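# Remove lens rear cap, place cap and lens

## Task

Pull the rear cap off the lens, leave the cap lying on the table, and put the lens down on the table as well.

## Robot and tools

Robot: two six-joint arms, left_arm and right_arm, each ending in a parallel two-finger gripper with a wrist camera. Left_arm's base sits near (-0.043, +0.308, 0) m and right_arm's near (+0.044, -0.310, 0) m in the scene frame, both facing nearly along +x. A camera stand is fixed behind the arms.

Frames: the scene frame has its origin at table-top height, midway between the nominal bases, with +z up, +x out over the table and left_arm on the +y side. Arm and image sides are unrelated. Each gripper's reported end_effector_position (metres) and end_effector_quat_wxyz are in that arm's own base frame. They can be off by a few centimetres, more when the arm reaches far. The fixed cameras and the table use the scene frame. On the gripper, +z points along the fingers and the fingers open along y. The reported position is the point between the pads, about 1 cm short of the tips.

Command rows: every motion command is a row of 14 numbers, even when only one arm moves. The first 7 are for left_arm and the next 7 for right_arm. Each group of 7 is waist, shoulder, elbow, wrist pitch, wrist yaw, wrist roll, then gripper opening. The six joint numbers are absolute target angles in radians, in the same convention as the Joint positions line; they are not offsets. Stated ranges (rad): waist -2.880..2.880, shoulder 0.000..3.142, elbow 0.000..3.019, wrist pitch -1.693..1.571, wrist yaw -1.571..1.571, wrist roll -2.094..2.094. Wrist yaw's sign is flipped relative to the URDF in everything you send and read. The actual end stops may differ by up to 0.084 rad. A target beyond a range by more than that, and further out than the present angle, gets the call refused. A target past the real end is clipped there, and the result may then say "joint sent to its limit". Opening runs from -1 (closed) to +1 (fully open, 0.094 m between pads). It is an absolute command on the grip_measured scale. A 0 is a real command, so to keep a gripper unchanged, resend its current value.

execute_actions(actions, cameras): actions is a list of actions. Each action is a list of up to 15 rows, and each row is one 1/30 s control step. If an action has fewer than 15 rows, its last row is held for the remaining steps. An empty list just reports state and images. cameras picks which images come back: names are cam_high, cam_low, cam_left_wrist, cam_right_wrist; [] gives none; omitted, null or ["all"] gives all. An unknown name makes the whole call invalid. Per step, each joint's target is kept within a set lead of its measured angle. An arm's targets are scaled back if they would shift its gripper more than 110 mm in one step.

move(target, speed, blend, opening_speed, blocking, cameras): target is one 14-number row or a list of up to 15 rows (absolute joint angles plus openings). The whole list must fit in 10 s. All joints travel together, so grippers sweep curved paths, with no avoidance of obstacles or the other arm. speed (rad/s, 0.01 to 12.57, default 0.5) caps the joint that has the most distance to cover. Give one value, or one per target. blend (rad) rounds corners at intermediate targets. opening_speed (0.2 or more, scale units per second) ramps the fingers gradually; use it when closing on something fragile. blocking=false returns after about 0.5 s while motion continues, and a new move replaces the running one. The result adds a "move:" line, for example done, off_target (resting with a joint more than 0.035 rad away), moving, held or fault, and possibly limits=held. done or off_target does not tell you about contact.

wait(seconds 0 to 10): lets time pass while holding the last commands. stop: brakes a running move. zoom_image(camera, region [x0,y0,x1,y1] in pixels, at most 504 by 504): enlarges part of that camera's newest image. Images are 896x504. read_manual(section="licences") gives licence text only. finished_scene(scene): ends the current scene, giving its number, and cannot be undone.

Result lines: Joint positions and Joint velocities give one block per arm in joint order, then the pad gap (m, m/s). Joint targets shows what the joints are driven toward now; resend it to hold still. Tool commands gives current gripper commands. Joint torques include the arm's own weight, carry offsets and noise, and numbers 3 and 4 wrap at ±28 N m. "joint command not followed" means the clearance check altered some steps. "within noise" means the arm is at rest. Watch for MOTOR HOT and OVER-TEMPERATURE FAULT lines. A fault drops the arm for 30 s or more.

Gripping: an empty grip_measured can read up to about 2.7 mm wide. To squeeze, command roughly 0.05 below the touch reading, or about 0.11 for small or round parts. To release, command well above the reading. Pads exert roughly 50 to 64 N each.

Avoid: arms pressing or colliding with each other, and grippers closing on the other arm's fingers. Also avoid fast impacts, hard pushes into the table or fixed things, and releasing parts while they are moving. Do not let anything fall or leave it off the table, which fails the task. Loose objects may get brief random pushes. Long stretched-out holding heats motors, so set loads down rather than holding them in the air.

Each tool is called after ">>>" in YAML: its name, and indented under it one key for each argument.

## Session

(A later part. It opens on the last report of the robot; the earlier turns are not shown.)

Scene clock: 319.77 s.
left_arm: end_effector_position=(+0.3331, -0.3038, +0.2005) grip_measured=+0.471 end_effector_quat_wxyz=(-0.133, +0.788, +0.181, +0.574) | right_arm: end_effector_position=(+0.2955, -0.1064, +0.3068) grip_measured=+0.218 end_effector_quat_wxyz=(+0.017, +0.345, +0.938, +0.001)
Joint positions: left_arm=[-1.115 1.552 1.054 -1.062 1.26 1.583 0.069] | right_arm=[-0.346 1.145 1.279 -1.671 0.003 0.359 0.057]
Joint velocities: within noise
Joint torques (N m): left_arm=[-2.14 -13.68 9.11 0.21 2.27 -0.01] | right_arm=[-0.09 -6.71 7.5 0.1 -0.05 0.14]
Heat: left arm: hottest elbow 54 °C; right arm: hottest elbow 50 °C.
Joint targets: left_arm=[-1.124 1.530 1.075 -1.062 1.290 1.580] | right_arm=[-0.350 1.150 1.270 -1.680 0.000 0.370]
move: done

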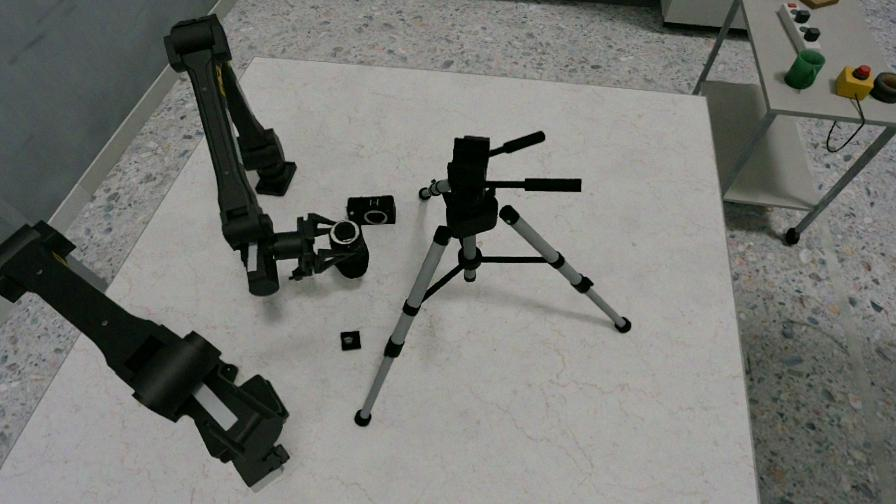

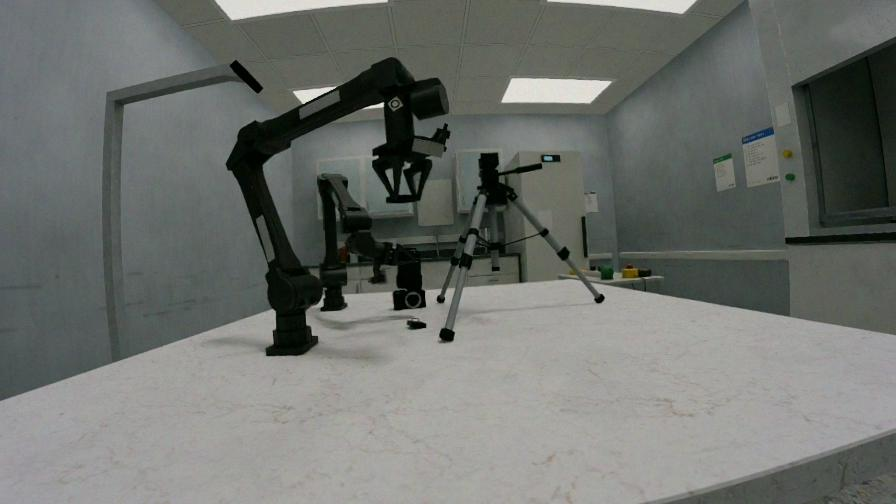

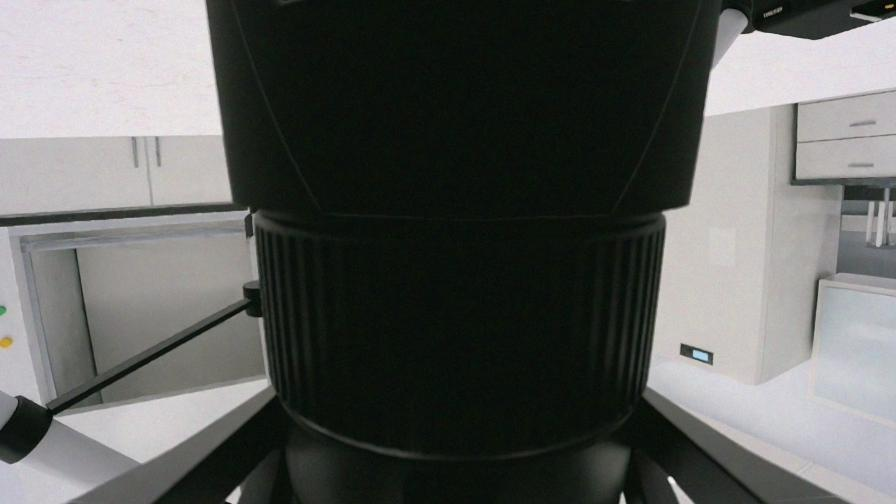

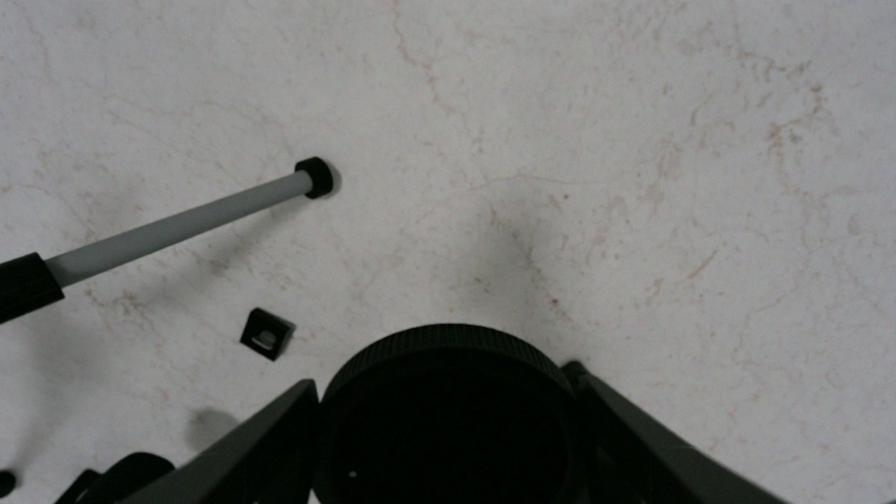

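>>> move:
  target:
    - [-1.124,1.53,1.075,-1.062,1.29,1.58,0.2,-0.40,1.308,0.90,-1.165,0,0.37,0.1]
    - [-1.124,1.53,1.075,-1.062,1.29,1.58,0.2,-0.40,1.392,0.80,-0.982,0,0.37,0.1]
    - [-1.124,1.53,1.075,-1.062,1.29,1.58,0.2,-0.40,1.446,0.758,-0.882,0,0.37,0.1]
  speed: [0.3,0.12,0.06]
  blend: 0.02

>>> move:
  target: [-1.124,1.53,1.075,-1.062,1.29,1.58,0.2,-0.40,1.474,0.738,-0.834,0,0.37,0.1]
  speed: 0.04

>>> zoom_image:
  camera: "cam_low"
  region: [350, 250, 490, 390]

Scene clock: 335.57 s.
left_arm: end_effector_position=(+0.3331, -0.3038, +0.2005) grip_measured=+0.471 end_effector_quat_wxyz=(-0.133, +0.788, +0.181, +0.574) | right_arm: end_effector_position=(+0.3135, -0.1299, +0.0288) grip_measured=+0.218 end_effector_quat_wxyz=(+0.002, +0.368, +0.930, +0.001)
Joint positions: left_arm=[-1.115 1.552 1.054 -1.062 1.26 1.583 0.069] | right_arm=[-0.393 1.44 0.767 -0.893 0.003 0.36 0.057]
Joint velocities: within noise
Joint torques (N m): left_arm=[-1.9 -13.51 9.18 0.28 2.25 -0.02] | right_arm=[-1.44 -9.11 5.75 0.85 -0.09 0.13]
Heat: left arm: hottest elbow 55 °C; right arm: hottest elbow 49 °C.
Joint targets: left_arm=[-1.124 1.530 1.075 -1.062 1.290 1.580] | right_arm=[-0.400 1.446 0.758 -0.882 0.000 0.370]
move: done

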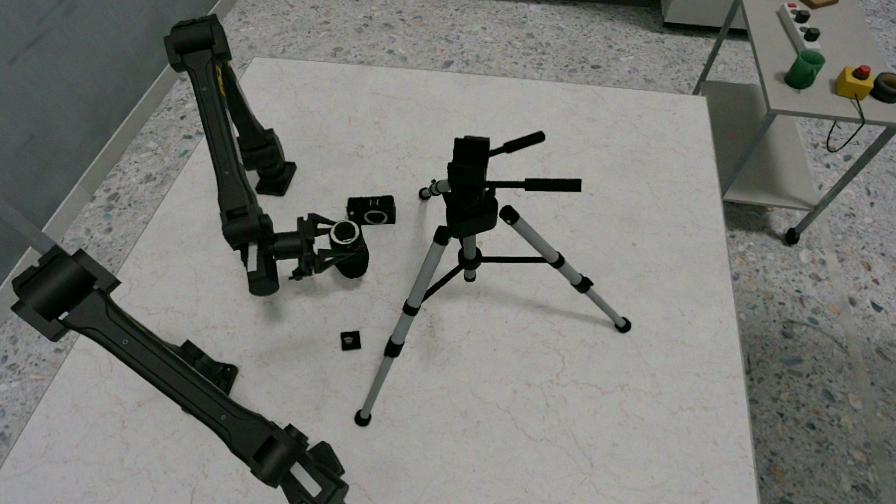

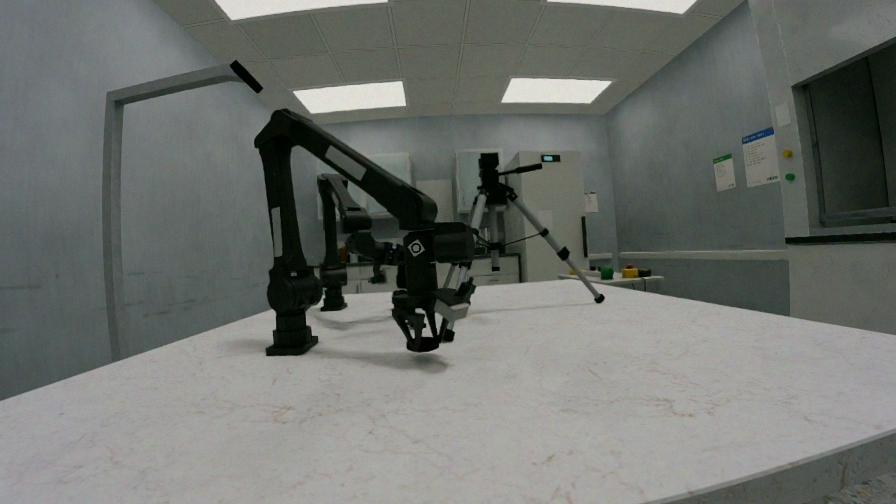

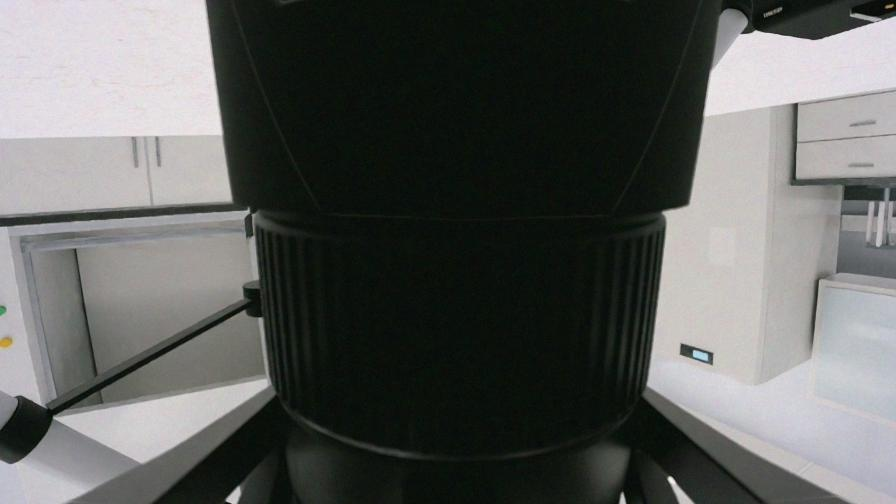

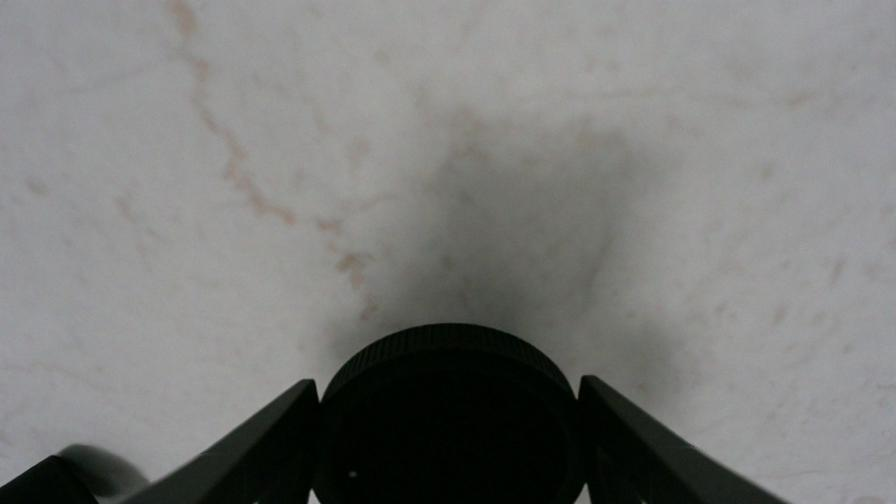

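Scene clock: 337.13 s.
left_arm: end_effector_position=(+0.3331, -0.3038, +0.2005) grip_measured=+0.471 end_effector_quat_wxyz=(-0.133, +0.788, +0.181, +0.574) | right_arm: end_effector_position=(+0.3126, -0.1296, +0.0142) grip_measured=+0.218 end_effector_quat_wxyz=(+0.002, +0.368, +0.930, +0.001)
Joint positions: left_arm=[-1.115 1.552 1.054 -1.062 1.26 1.583 0.069] | right_arm=[-0.393 1.467 0.747 -0.846 0.003 0.36 0.057]
Joint velocities: within noise
Joint torques (N m): left_arm=[-2.02 -13.68 9.13 0.31 2.27 -0.03] | right_arm=[-0.38 -9.11 5.76 0.68 -0.11 0.14]
Heat: left arm: hottest elbow 55 °C; right arm: hottest elbow 49 °C.
Joint targets: left_arm=[-1.124 1.530 1.075 -1.062 1.290 1.580] | right_arm=[-0.400 1.474 0.738 -0.834 0.000 0.370]
move: done

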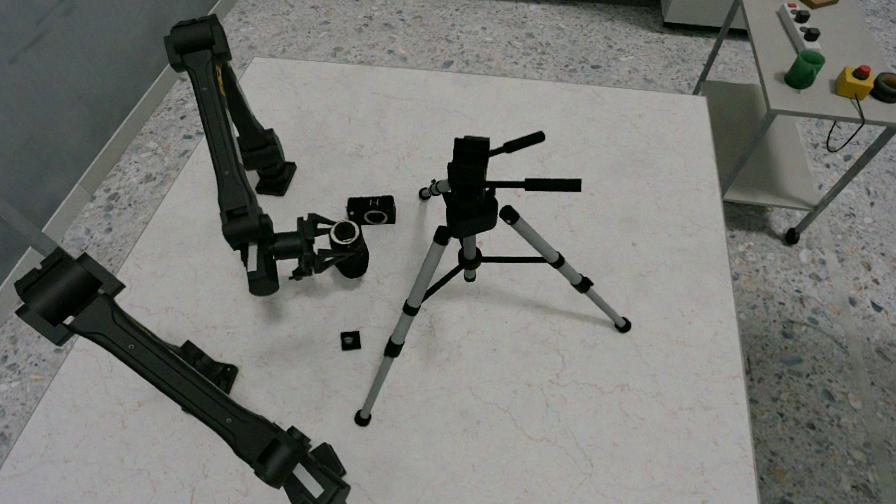

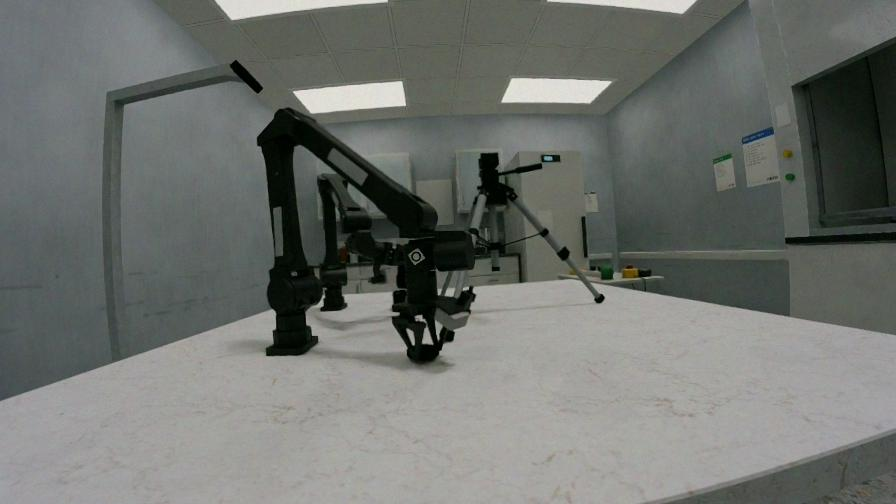

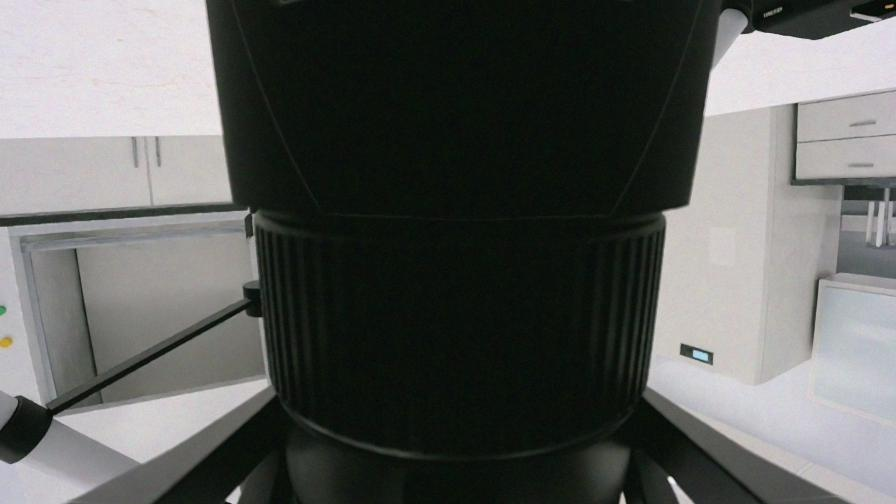

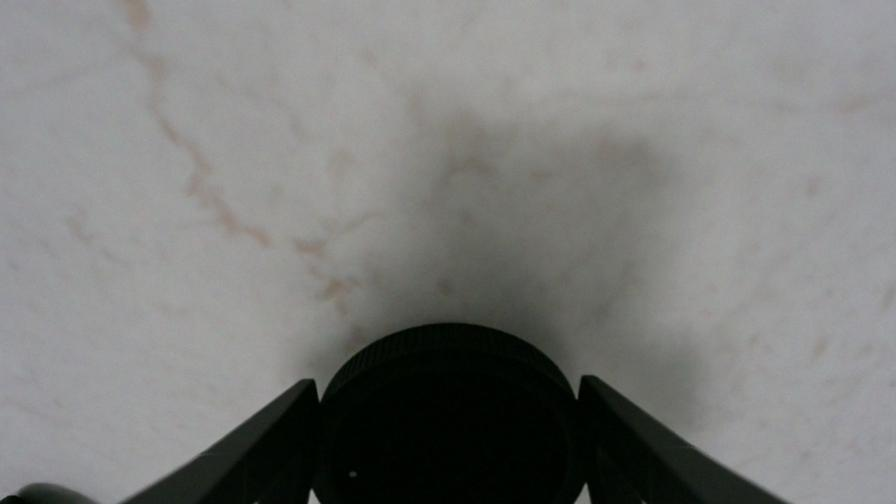

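Scaled by 3.600.

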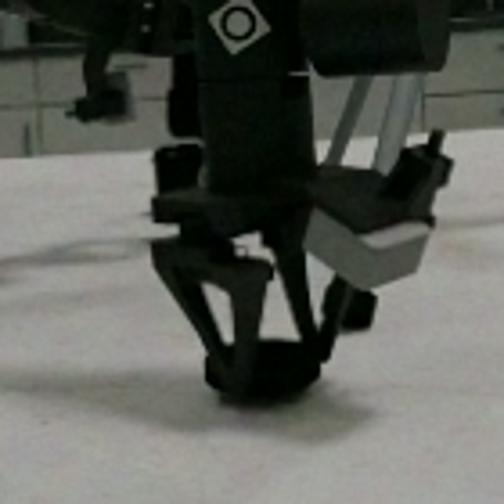

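>>> move:
  target: [-1.124,1.53,1.075,-1.062,1.29,1.58,0.2,-0.40,1.484,0.730,-0.816,0,0.37,0.1]
  speed: 0.03
  cameras: ["cam_low"]

>>> move:
  target: [-1.124,1.53,1.075,-1.062,1.29,1.58,0.2,-0.40,1.490,0.726,-0.806,0,0.37,0.1]
  speed: 0.03
  cameras: ["cam_low"]

>>> zoom_image:
  camera: "cam_low"
  region: [350, 250, 490, 390]

>>> move:
  target: [-1.124,1.53,1.075,-1.062,1.29,1.58,0.2,-0.40,1.494,0.716,-0.806,0,0.37,0.1]
  speed: 0.03
  cameras: ["cam_low"]

>>> zoom_image:
  camera: "cam_low"
  region: [350, 250, 490, 390]

Scene clock: 366.20 s.
left_arm: end_effector_position=(+0.3331, -0.3038, +0.2005) grip_measured=+0.471 end_effector_quat_wxyz=(-0.133, +0.788, +0.181, +0.574) | right_arm: end_effector_position=(+0.3120, -0.1293, +0.0088) grip_measured=+0.218 end_effector_quat_wxyz=(+0.002, +0.368, +0.930, +0.001)
Joint positions: left_arm=[-1.115 1.552 1.054 -1.062 1.26 1.583 0.069] | right_arm=[-0.393 1.477 0.739 -0.827 0.003 0.36 0.057]
Joint velocities: within noise
Joint torques (N m): left_arm=[-1.9 -13.68 9.2 0.27 2.25 -0.02] | right_arm=[-0.26 -9.58 5.7 0.72 -0.09 0.17]
Heat: left arm: hottest elbow 55 °C; right arm: hottest elbow 47 °C.
Joint targets: left_arm=[-1.124 1.530 1.075 -1.062 1.290 1.580] | right_arm=[-0.400 1.484 0.730 -0.816 0.000 0.370]
move: done
Images, in order (width x height): cam_low 896x504.

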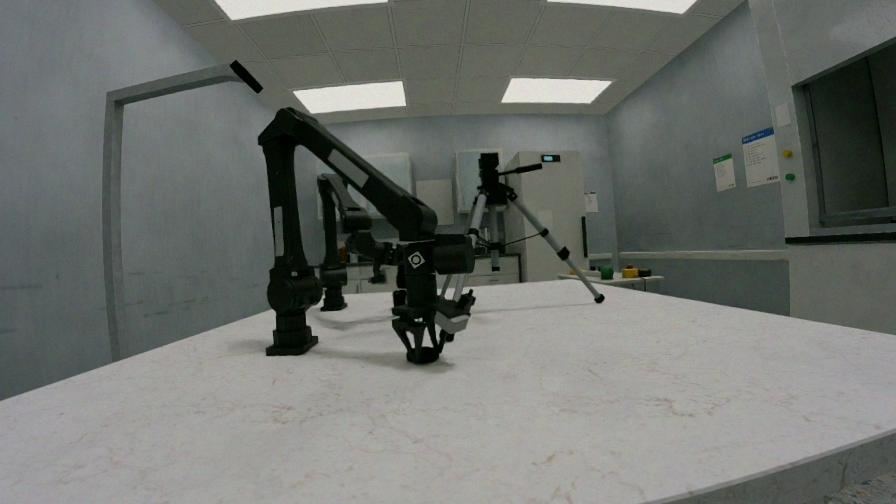

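Scene clock: 366.97 s.
left_arm: end_effector_position=(+0.3331, -0.3038, +0.2005) grip_measured=+0.471 end_effector_quat_wxyz=(-0.133, +0.788, +0.181, +0.574) | right_arm: end_effector_position=(+0.3137, -0.1300, +0.0071) grip_measured=+0.218 end_effector_quat_wxyz=(+0.005, +0.368, +0.930, +0.001)
Joint positions: left_arm=[-1.115 1.552 1.054 -1.062 1.26 1.583 0.069] | right_arm=[-0.393 1.483 0.739 -0.818 0.003 0.36 0.057]
Joint velocities: within noise
Joint torques (N m): left_arm=[-2.08 -13.57 9.17 0.29 2.26 -0.02] | right_arm=[-0.97 -10.11 5.34 0.73 -0.11 0.15]
Heat: left arm: hottest elbow 55 °C; right arm: hottest elbow 47 °C.
Joint targets: left_arm=[-1.124 1.530 1.075 -1.062 1.290 1.580] | right_arm=[-0.400 1.490 0.726 -0.806 0.000 0.370]
move: done
Images, in order (width x height): cam_low 896x504.

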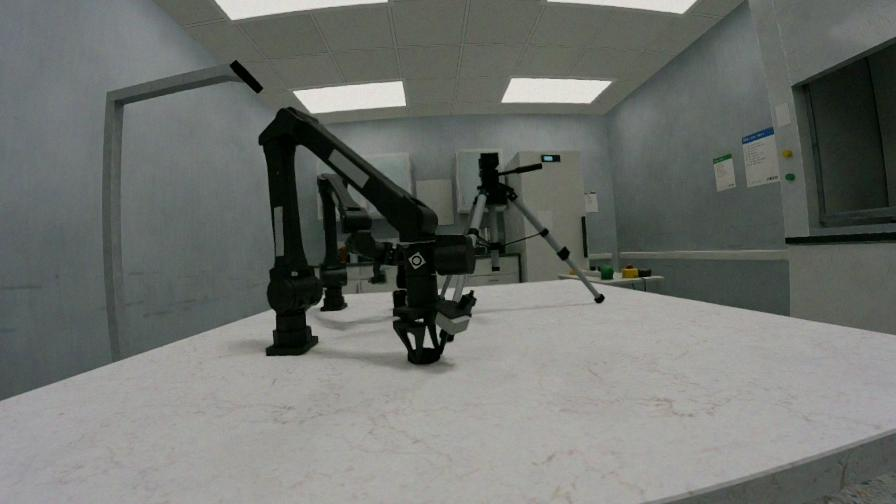

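Scaled by 3.600.

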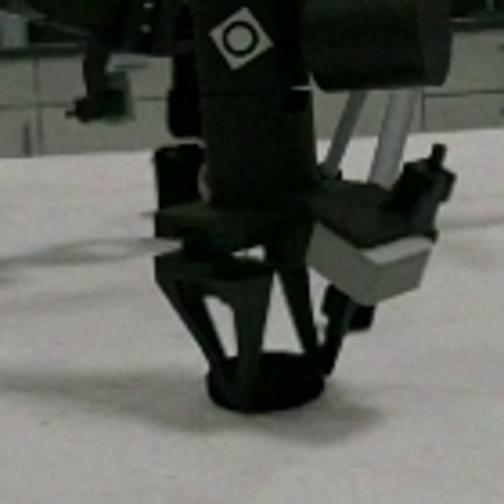

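Scene clock: 367.67 s.
left_arm: end_effector_position=(+0.3331, -0.3038, +0.2005) grip_measured=+0.471 end_effector_quat_wxyz=(-0.133, +0.788, +0.181, +0.574) | right_arm: end_effector_position=(+0.3106, -0.1287, +0.0051) grip_measured=+0.218 end_effector_quat_wxyz=(+0.001, +0.368, +0.930, +0.001)
Joint positions: left_arm=[-1.115 1.552 1.054 -1.062 1.26 1.583 0.069] | right_arm=[-0.393 1.483 0.732 -0.817 0.003 0.36 0.057]
Joint velocities: within noise
Joint torques (N m): left_arm=[-2.02 -13.45 9.13 0.28 2.26 -0.02] | right_arm=[-0.38 -9.41 4.97 0.83 -0.04 0.12]
Heat: left arm: hottest elbow 55 °C; right arm: hottest elbow 47 °C.
Joint targets: left_arm=[-1.124 1.530 1.075 -1.062 1.290 1.580] | right_arm=[-0.400 1.494 0.716 -0.806 0.000 0.370]
move: done
Images, in order (width x height): cam_low 896x504.

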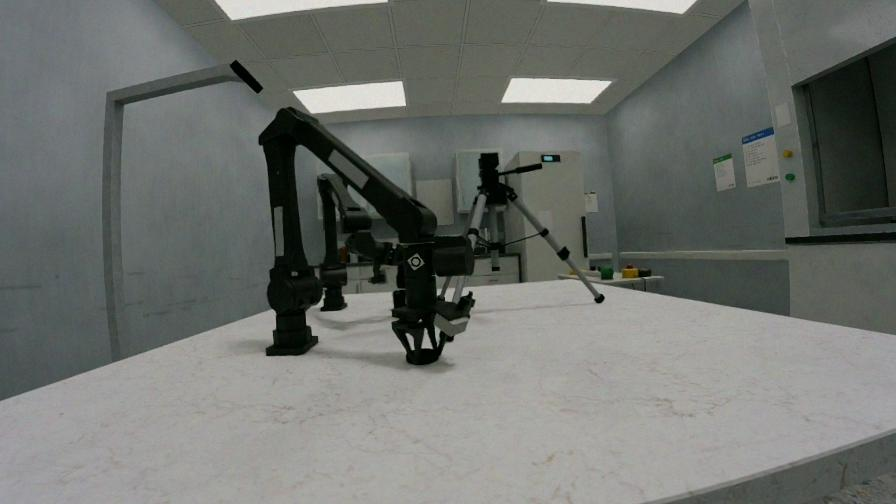

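Scaled by 3.600.

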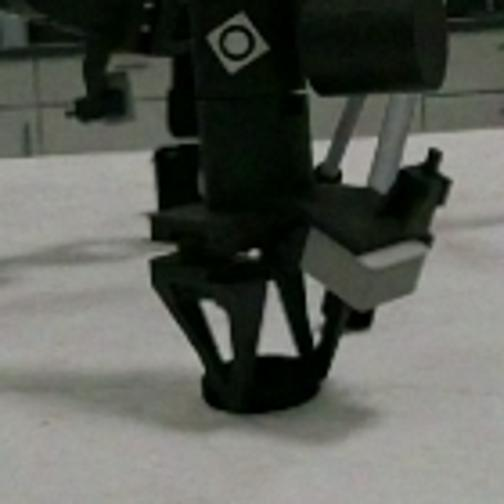

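>>> move:
  target:
    - [-1.124,1.53,1.075,-1.062,1.29,1.58,0.2,-0.40,1.494,0.721,-0.806,0,0.37,0.32]
    - [-1.124,1.53,1.075,-1.062,1.29,1.58,0.2,-0.40,1.490,0.725,-0.81,0,0.37,0.75]
  opening_speed: 0.25

>>> zoom_image:
  camera: "cam_low"
  region: [350, 250, 490, 390]

Scene clock: 388.50 s.
left_arm: end_effector_position=(+0.3331, -0.3038, +0.2005) grip_measured=+0.471 end_effector_quat_wxyz=(-0.133, +0.788, +0.181, +0.574) | right_arm: end_effector_position=(+0.3102, -0.1286, +0.0041) grip_measured=+0.747 end_effector_quat_wxyz=(+0.000, +0.368, +0.930, +0.001)
Joint positions: left_arm=[-1.115 1.552 1.054 -1.062 1.26 1.583 0.069] | right_arm=[-0.393 1.486 0.732 -0.817 0.003 0.36 0.082]
Joint velocities: within noise
Joint torques (N m): left_arm=[-2.26 -13.86 9.11 0.25 2.25 -0.02] | right_arm=[-0.44 -10.7 5.68 0.61 -0.06 0.09]
Heat: left arm: hottest elbow 55 °C; right arm: hottest elbow 46 °C.
Joint targets: left_arm=[-1.124 1.530 1.075 -1.062 1.290 1.580] | right_arm=[-0.400 1.490 0.725 -0.810 0.000 0.370]
move: done

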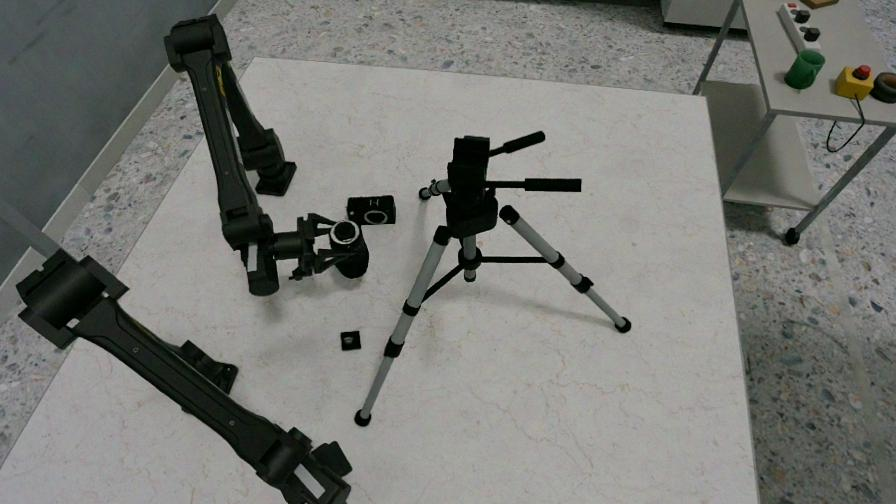

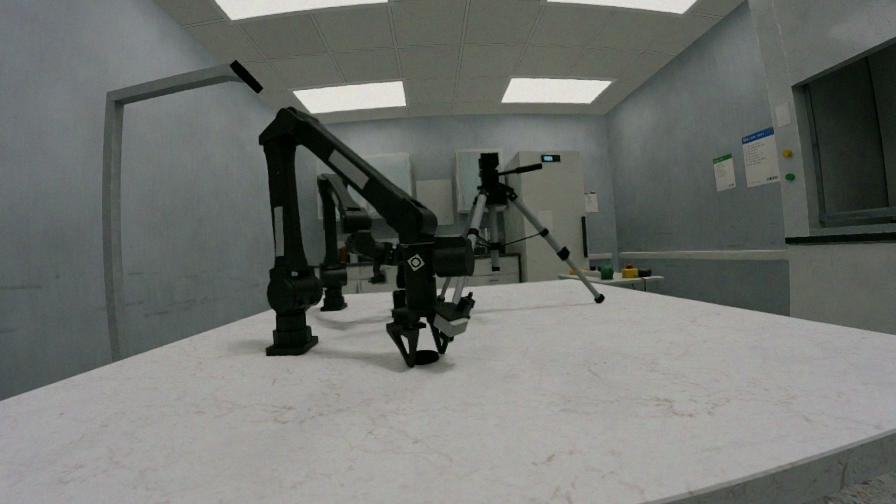

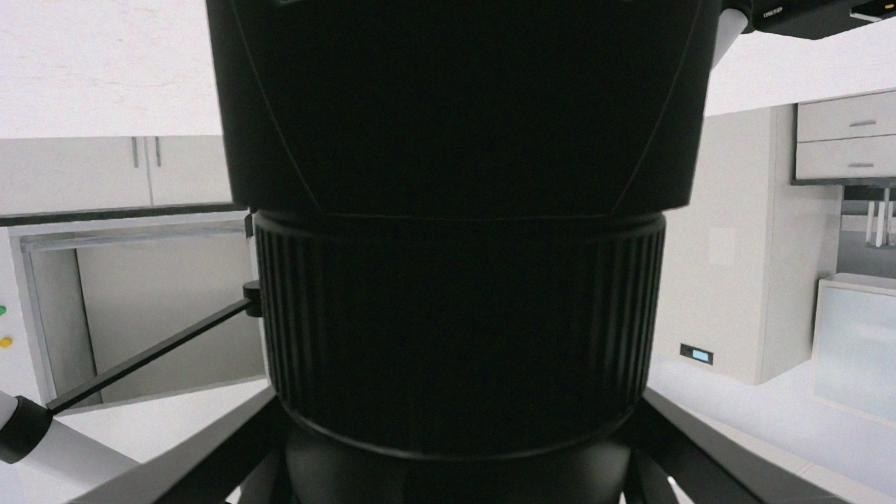

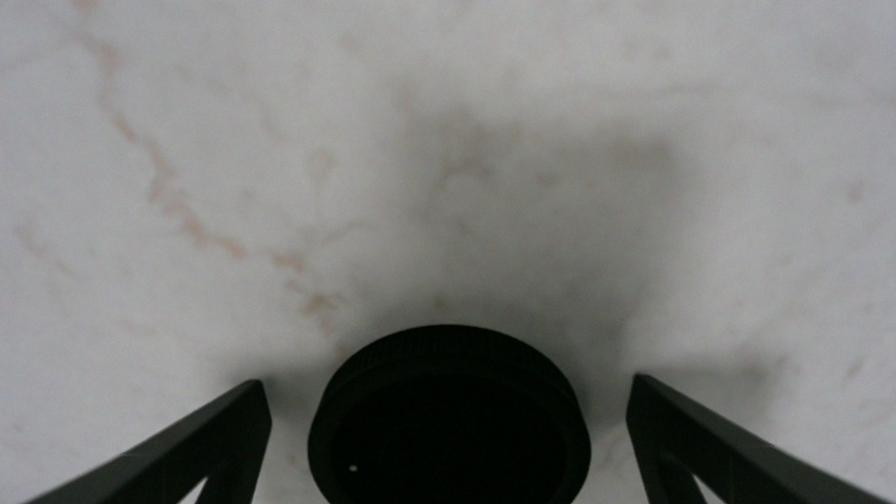

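Scaled by 3.600.

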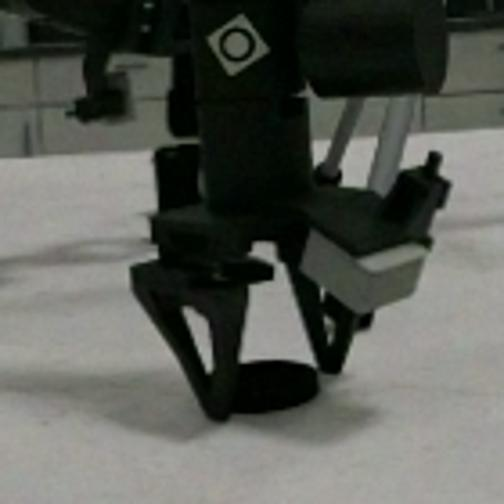

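Cap on the table. Raise the right arm.

>>> move:
  target:
    - [-1.124,1.53,1.075,-1.062,1.29,1.58,0.2,-0.395,1.39,0.88,-0.99,0,0.365,0.75]
    - [-1.124,1.53,1.075,-1.062,1.29,1.58,0.2,-0.395,1.15,1.2,-1.5,0,0.365,0.75]
  speed: [0.08,0.3]

Scene clock: 401.27 s.
left_arm: end_effector_position=(+0.3331, -0.3038, +0.2005) grip_measured=+0.471 end_effector_quat_wxyz=(-0.133, +0.788, +0.181, +0.574) | right_arm: end_effector_position=(+0.3028, -0.1255, +0.2494) grip_measured=+0.748 end_effector_quat_wxyz=(+0.030, +0.367, +0.930, +0.001)
Joint positions: left_arm=[-1.115 1.552 1.054 -1.062 1.26 1.583 0.069] | right_arm=[-0.393 1.155 1.135 -1.49 0.003 0.36 0.082]
Joint velocities: within noise
Joint torques (N m): left_arm=[-2.14 -13.51 9.14 0.27 2.26 -0.02] | right_arm=[0.26 -8.59 13.04 0.12 -0.06 0.07]
Heat: left arm: hottest elbow 55 °C; right arm: hottest elbow 47 °C.
Joint targets: left_arm=[-1.124 1.530 1.075 -1.062 1.290 1.580] | right_arm=[-0.395 1.150 1.200 -1.500 0.000 0.365]
move: off_target (right_arm); right_arm: the elbow is farthest, 0.065 rad from its target

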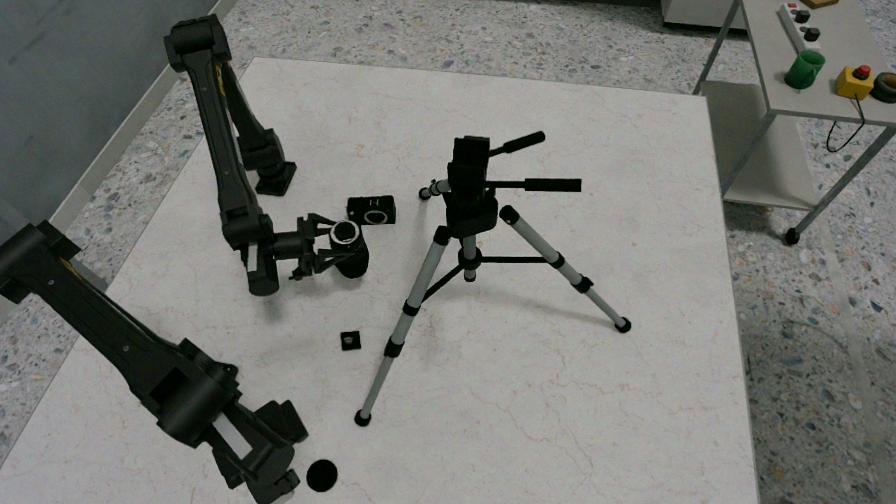

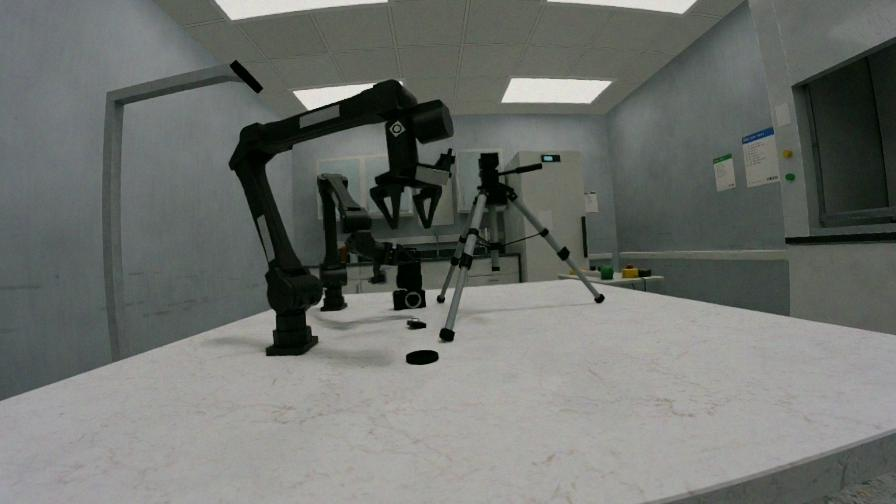

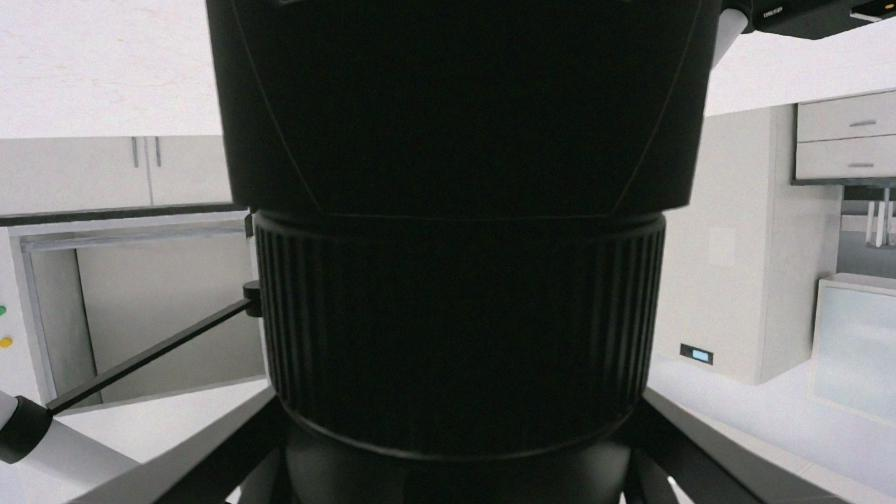

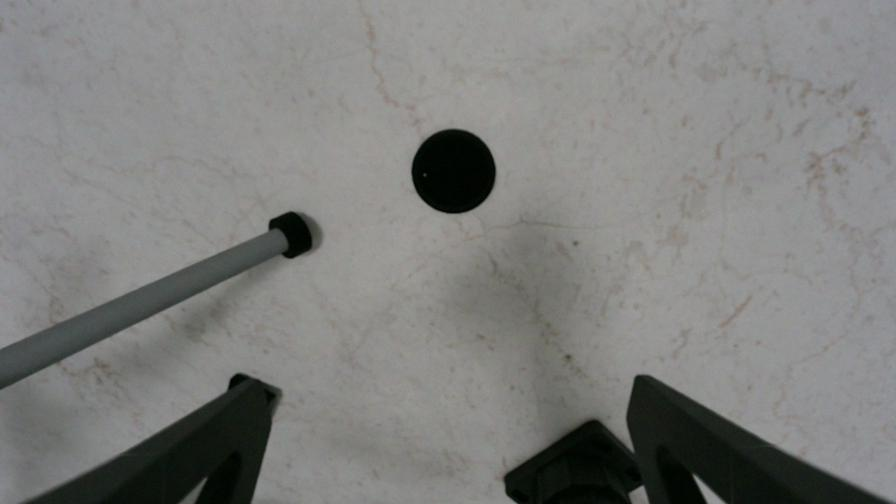

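>>> move:
  target:
    - [-0.8,1.325,1.34,-1.53,0,0,0.2,-0.395,1.15,1.2,-1.5,0,0.365,0.75]
    - [-0.775,1.43,1.26,-1.03,0.14,-0.45,0.2,-0.395,1.15,1.2,-1.5,0,0.365,0.75]
  speed: [0.35,0.3]
  blend: 0.05

>>> zoom_image:
  camera: "cam_low"
  region: [330, 180, 500, 350]

>>> zoom_image:
  camera: "cam_high"
  region: [210, 150, 470, 400]

Scene clock: 428.17 s.
left_arm: end_effector_position=(+0.3609, -0.3298, +0.1931) grip_measured=+0.471 end_effector_quat_wxyz=(+0.155, +0.160, +0.974, -0.030) | right_arm: end_effector_position=(+0.3027, -0.1255, +0.2494) grip_measured=+0.748 end_effector_quat_wxyz=(+0.030, +0.367, +0.930, +0.001)
Joint positions: left_arm=[-0.786 1.455 1.23 -1.056 0.13 -0.44 0.069] | right_arm=[-0.393 1.155 1.135 -1.491 0.003 0.36 0.082]
Joint velocities: within noise
Joint torques (N m): left_arm=[-0.5 -14.1 11.22 2.09 0.71 -0.1] | right_arm=[0.21 -8 13.24 -0.02 -0.06 0.05]
Heat: left arm: hottest elbow 56 °C; right arm: hottest elbow 50 °C.
Joint targets: left_arm=[-0.775 1.430 1.260 -1.030 0.140 -0.450] | right_arm=[-0.395 1.150 1.200 -1.500 0.000 0.365]
move: off_target (right_arm); right_arm: the elbow is farthest, 0.065 rad from its target

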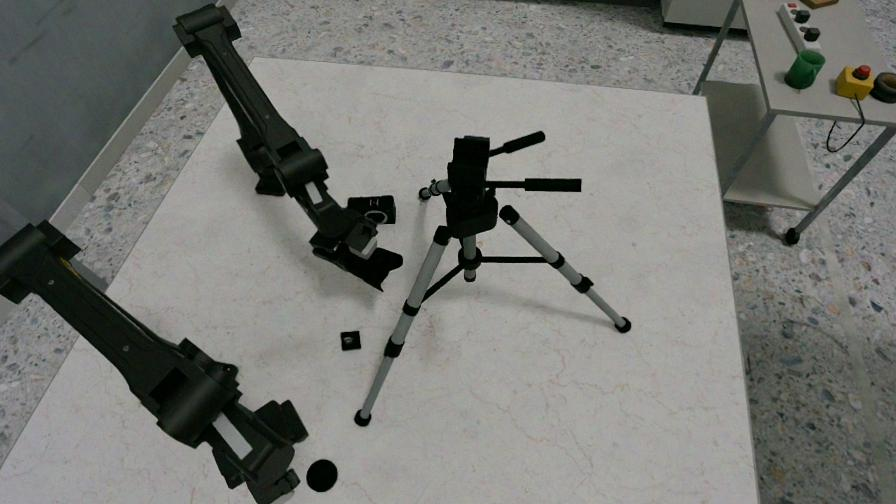

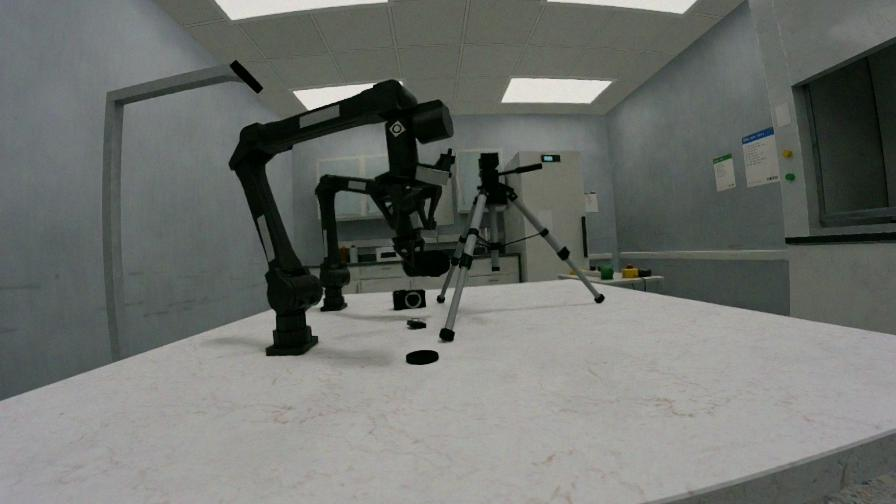

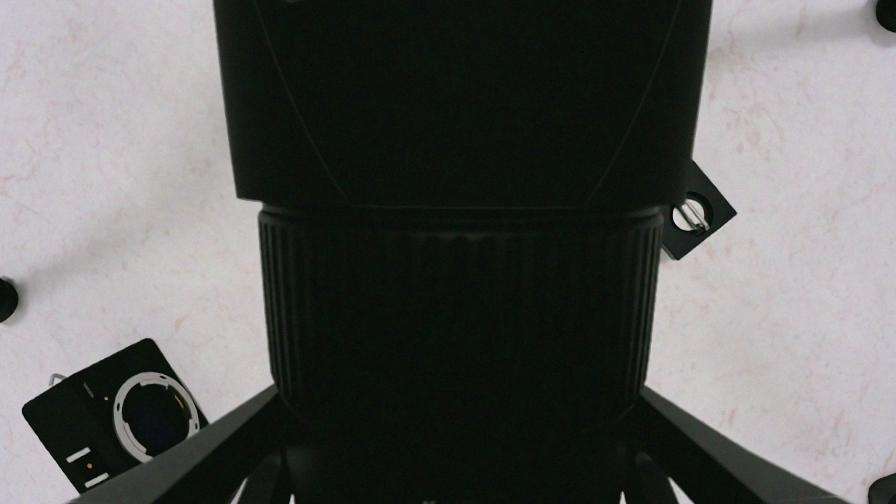

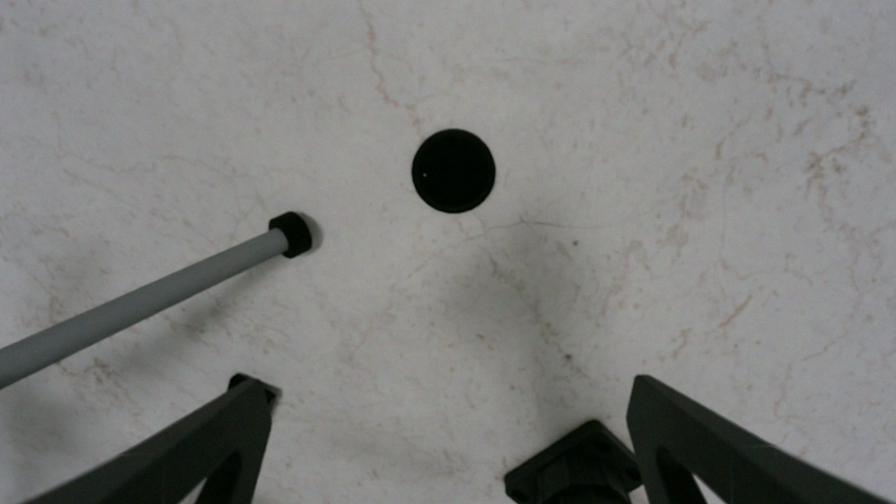

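Scaled by 2.965.

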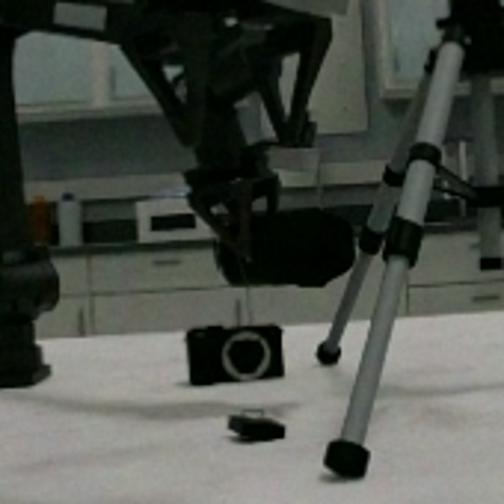

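Scaled by 1.938.

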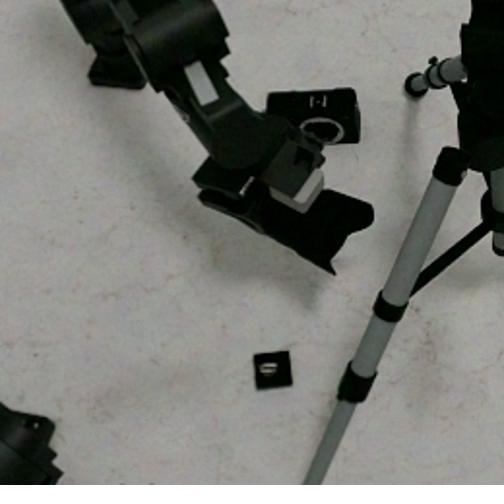

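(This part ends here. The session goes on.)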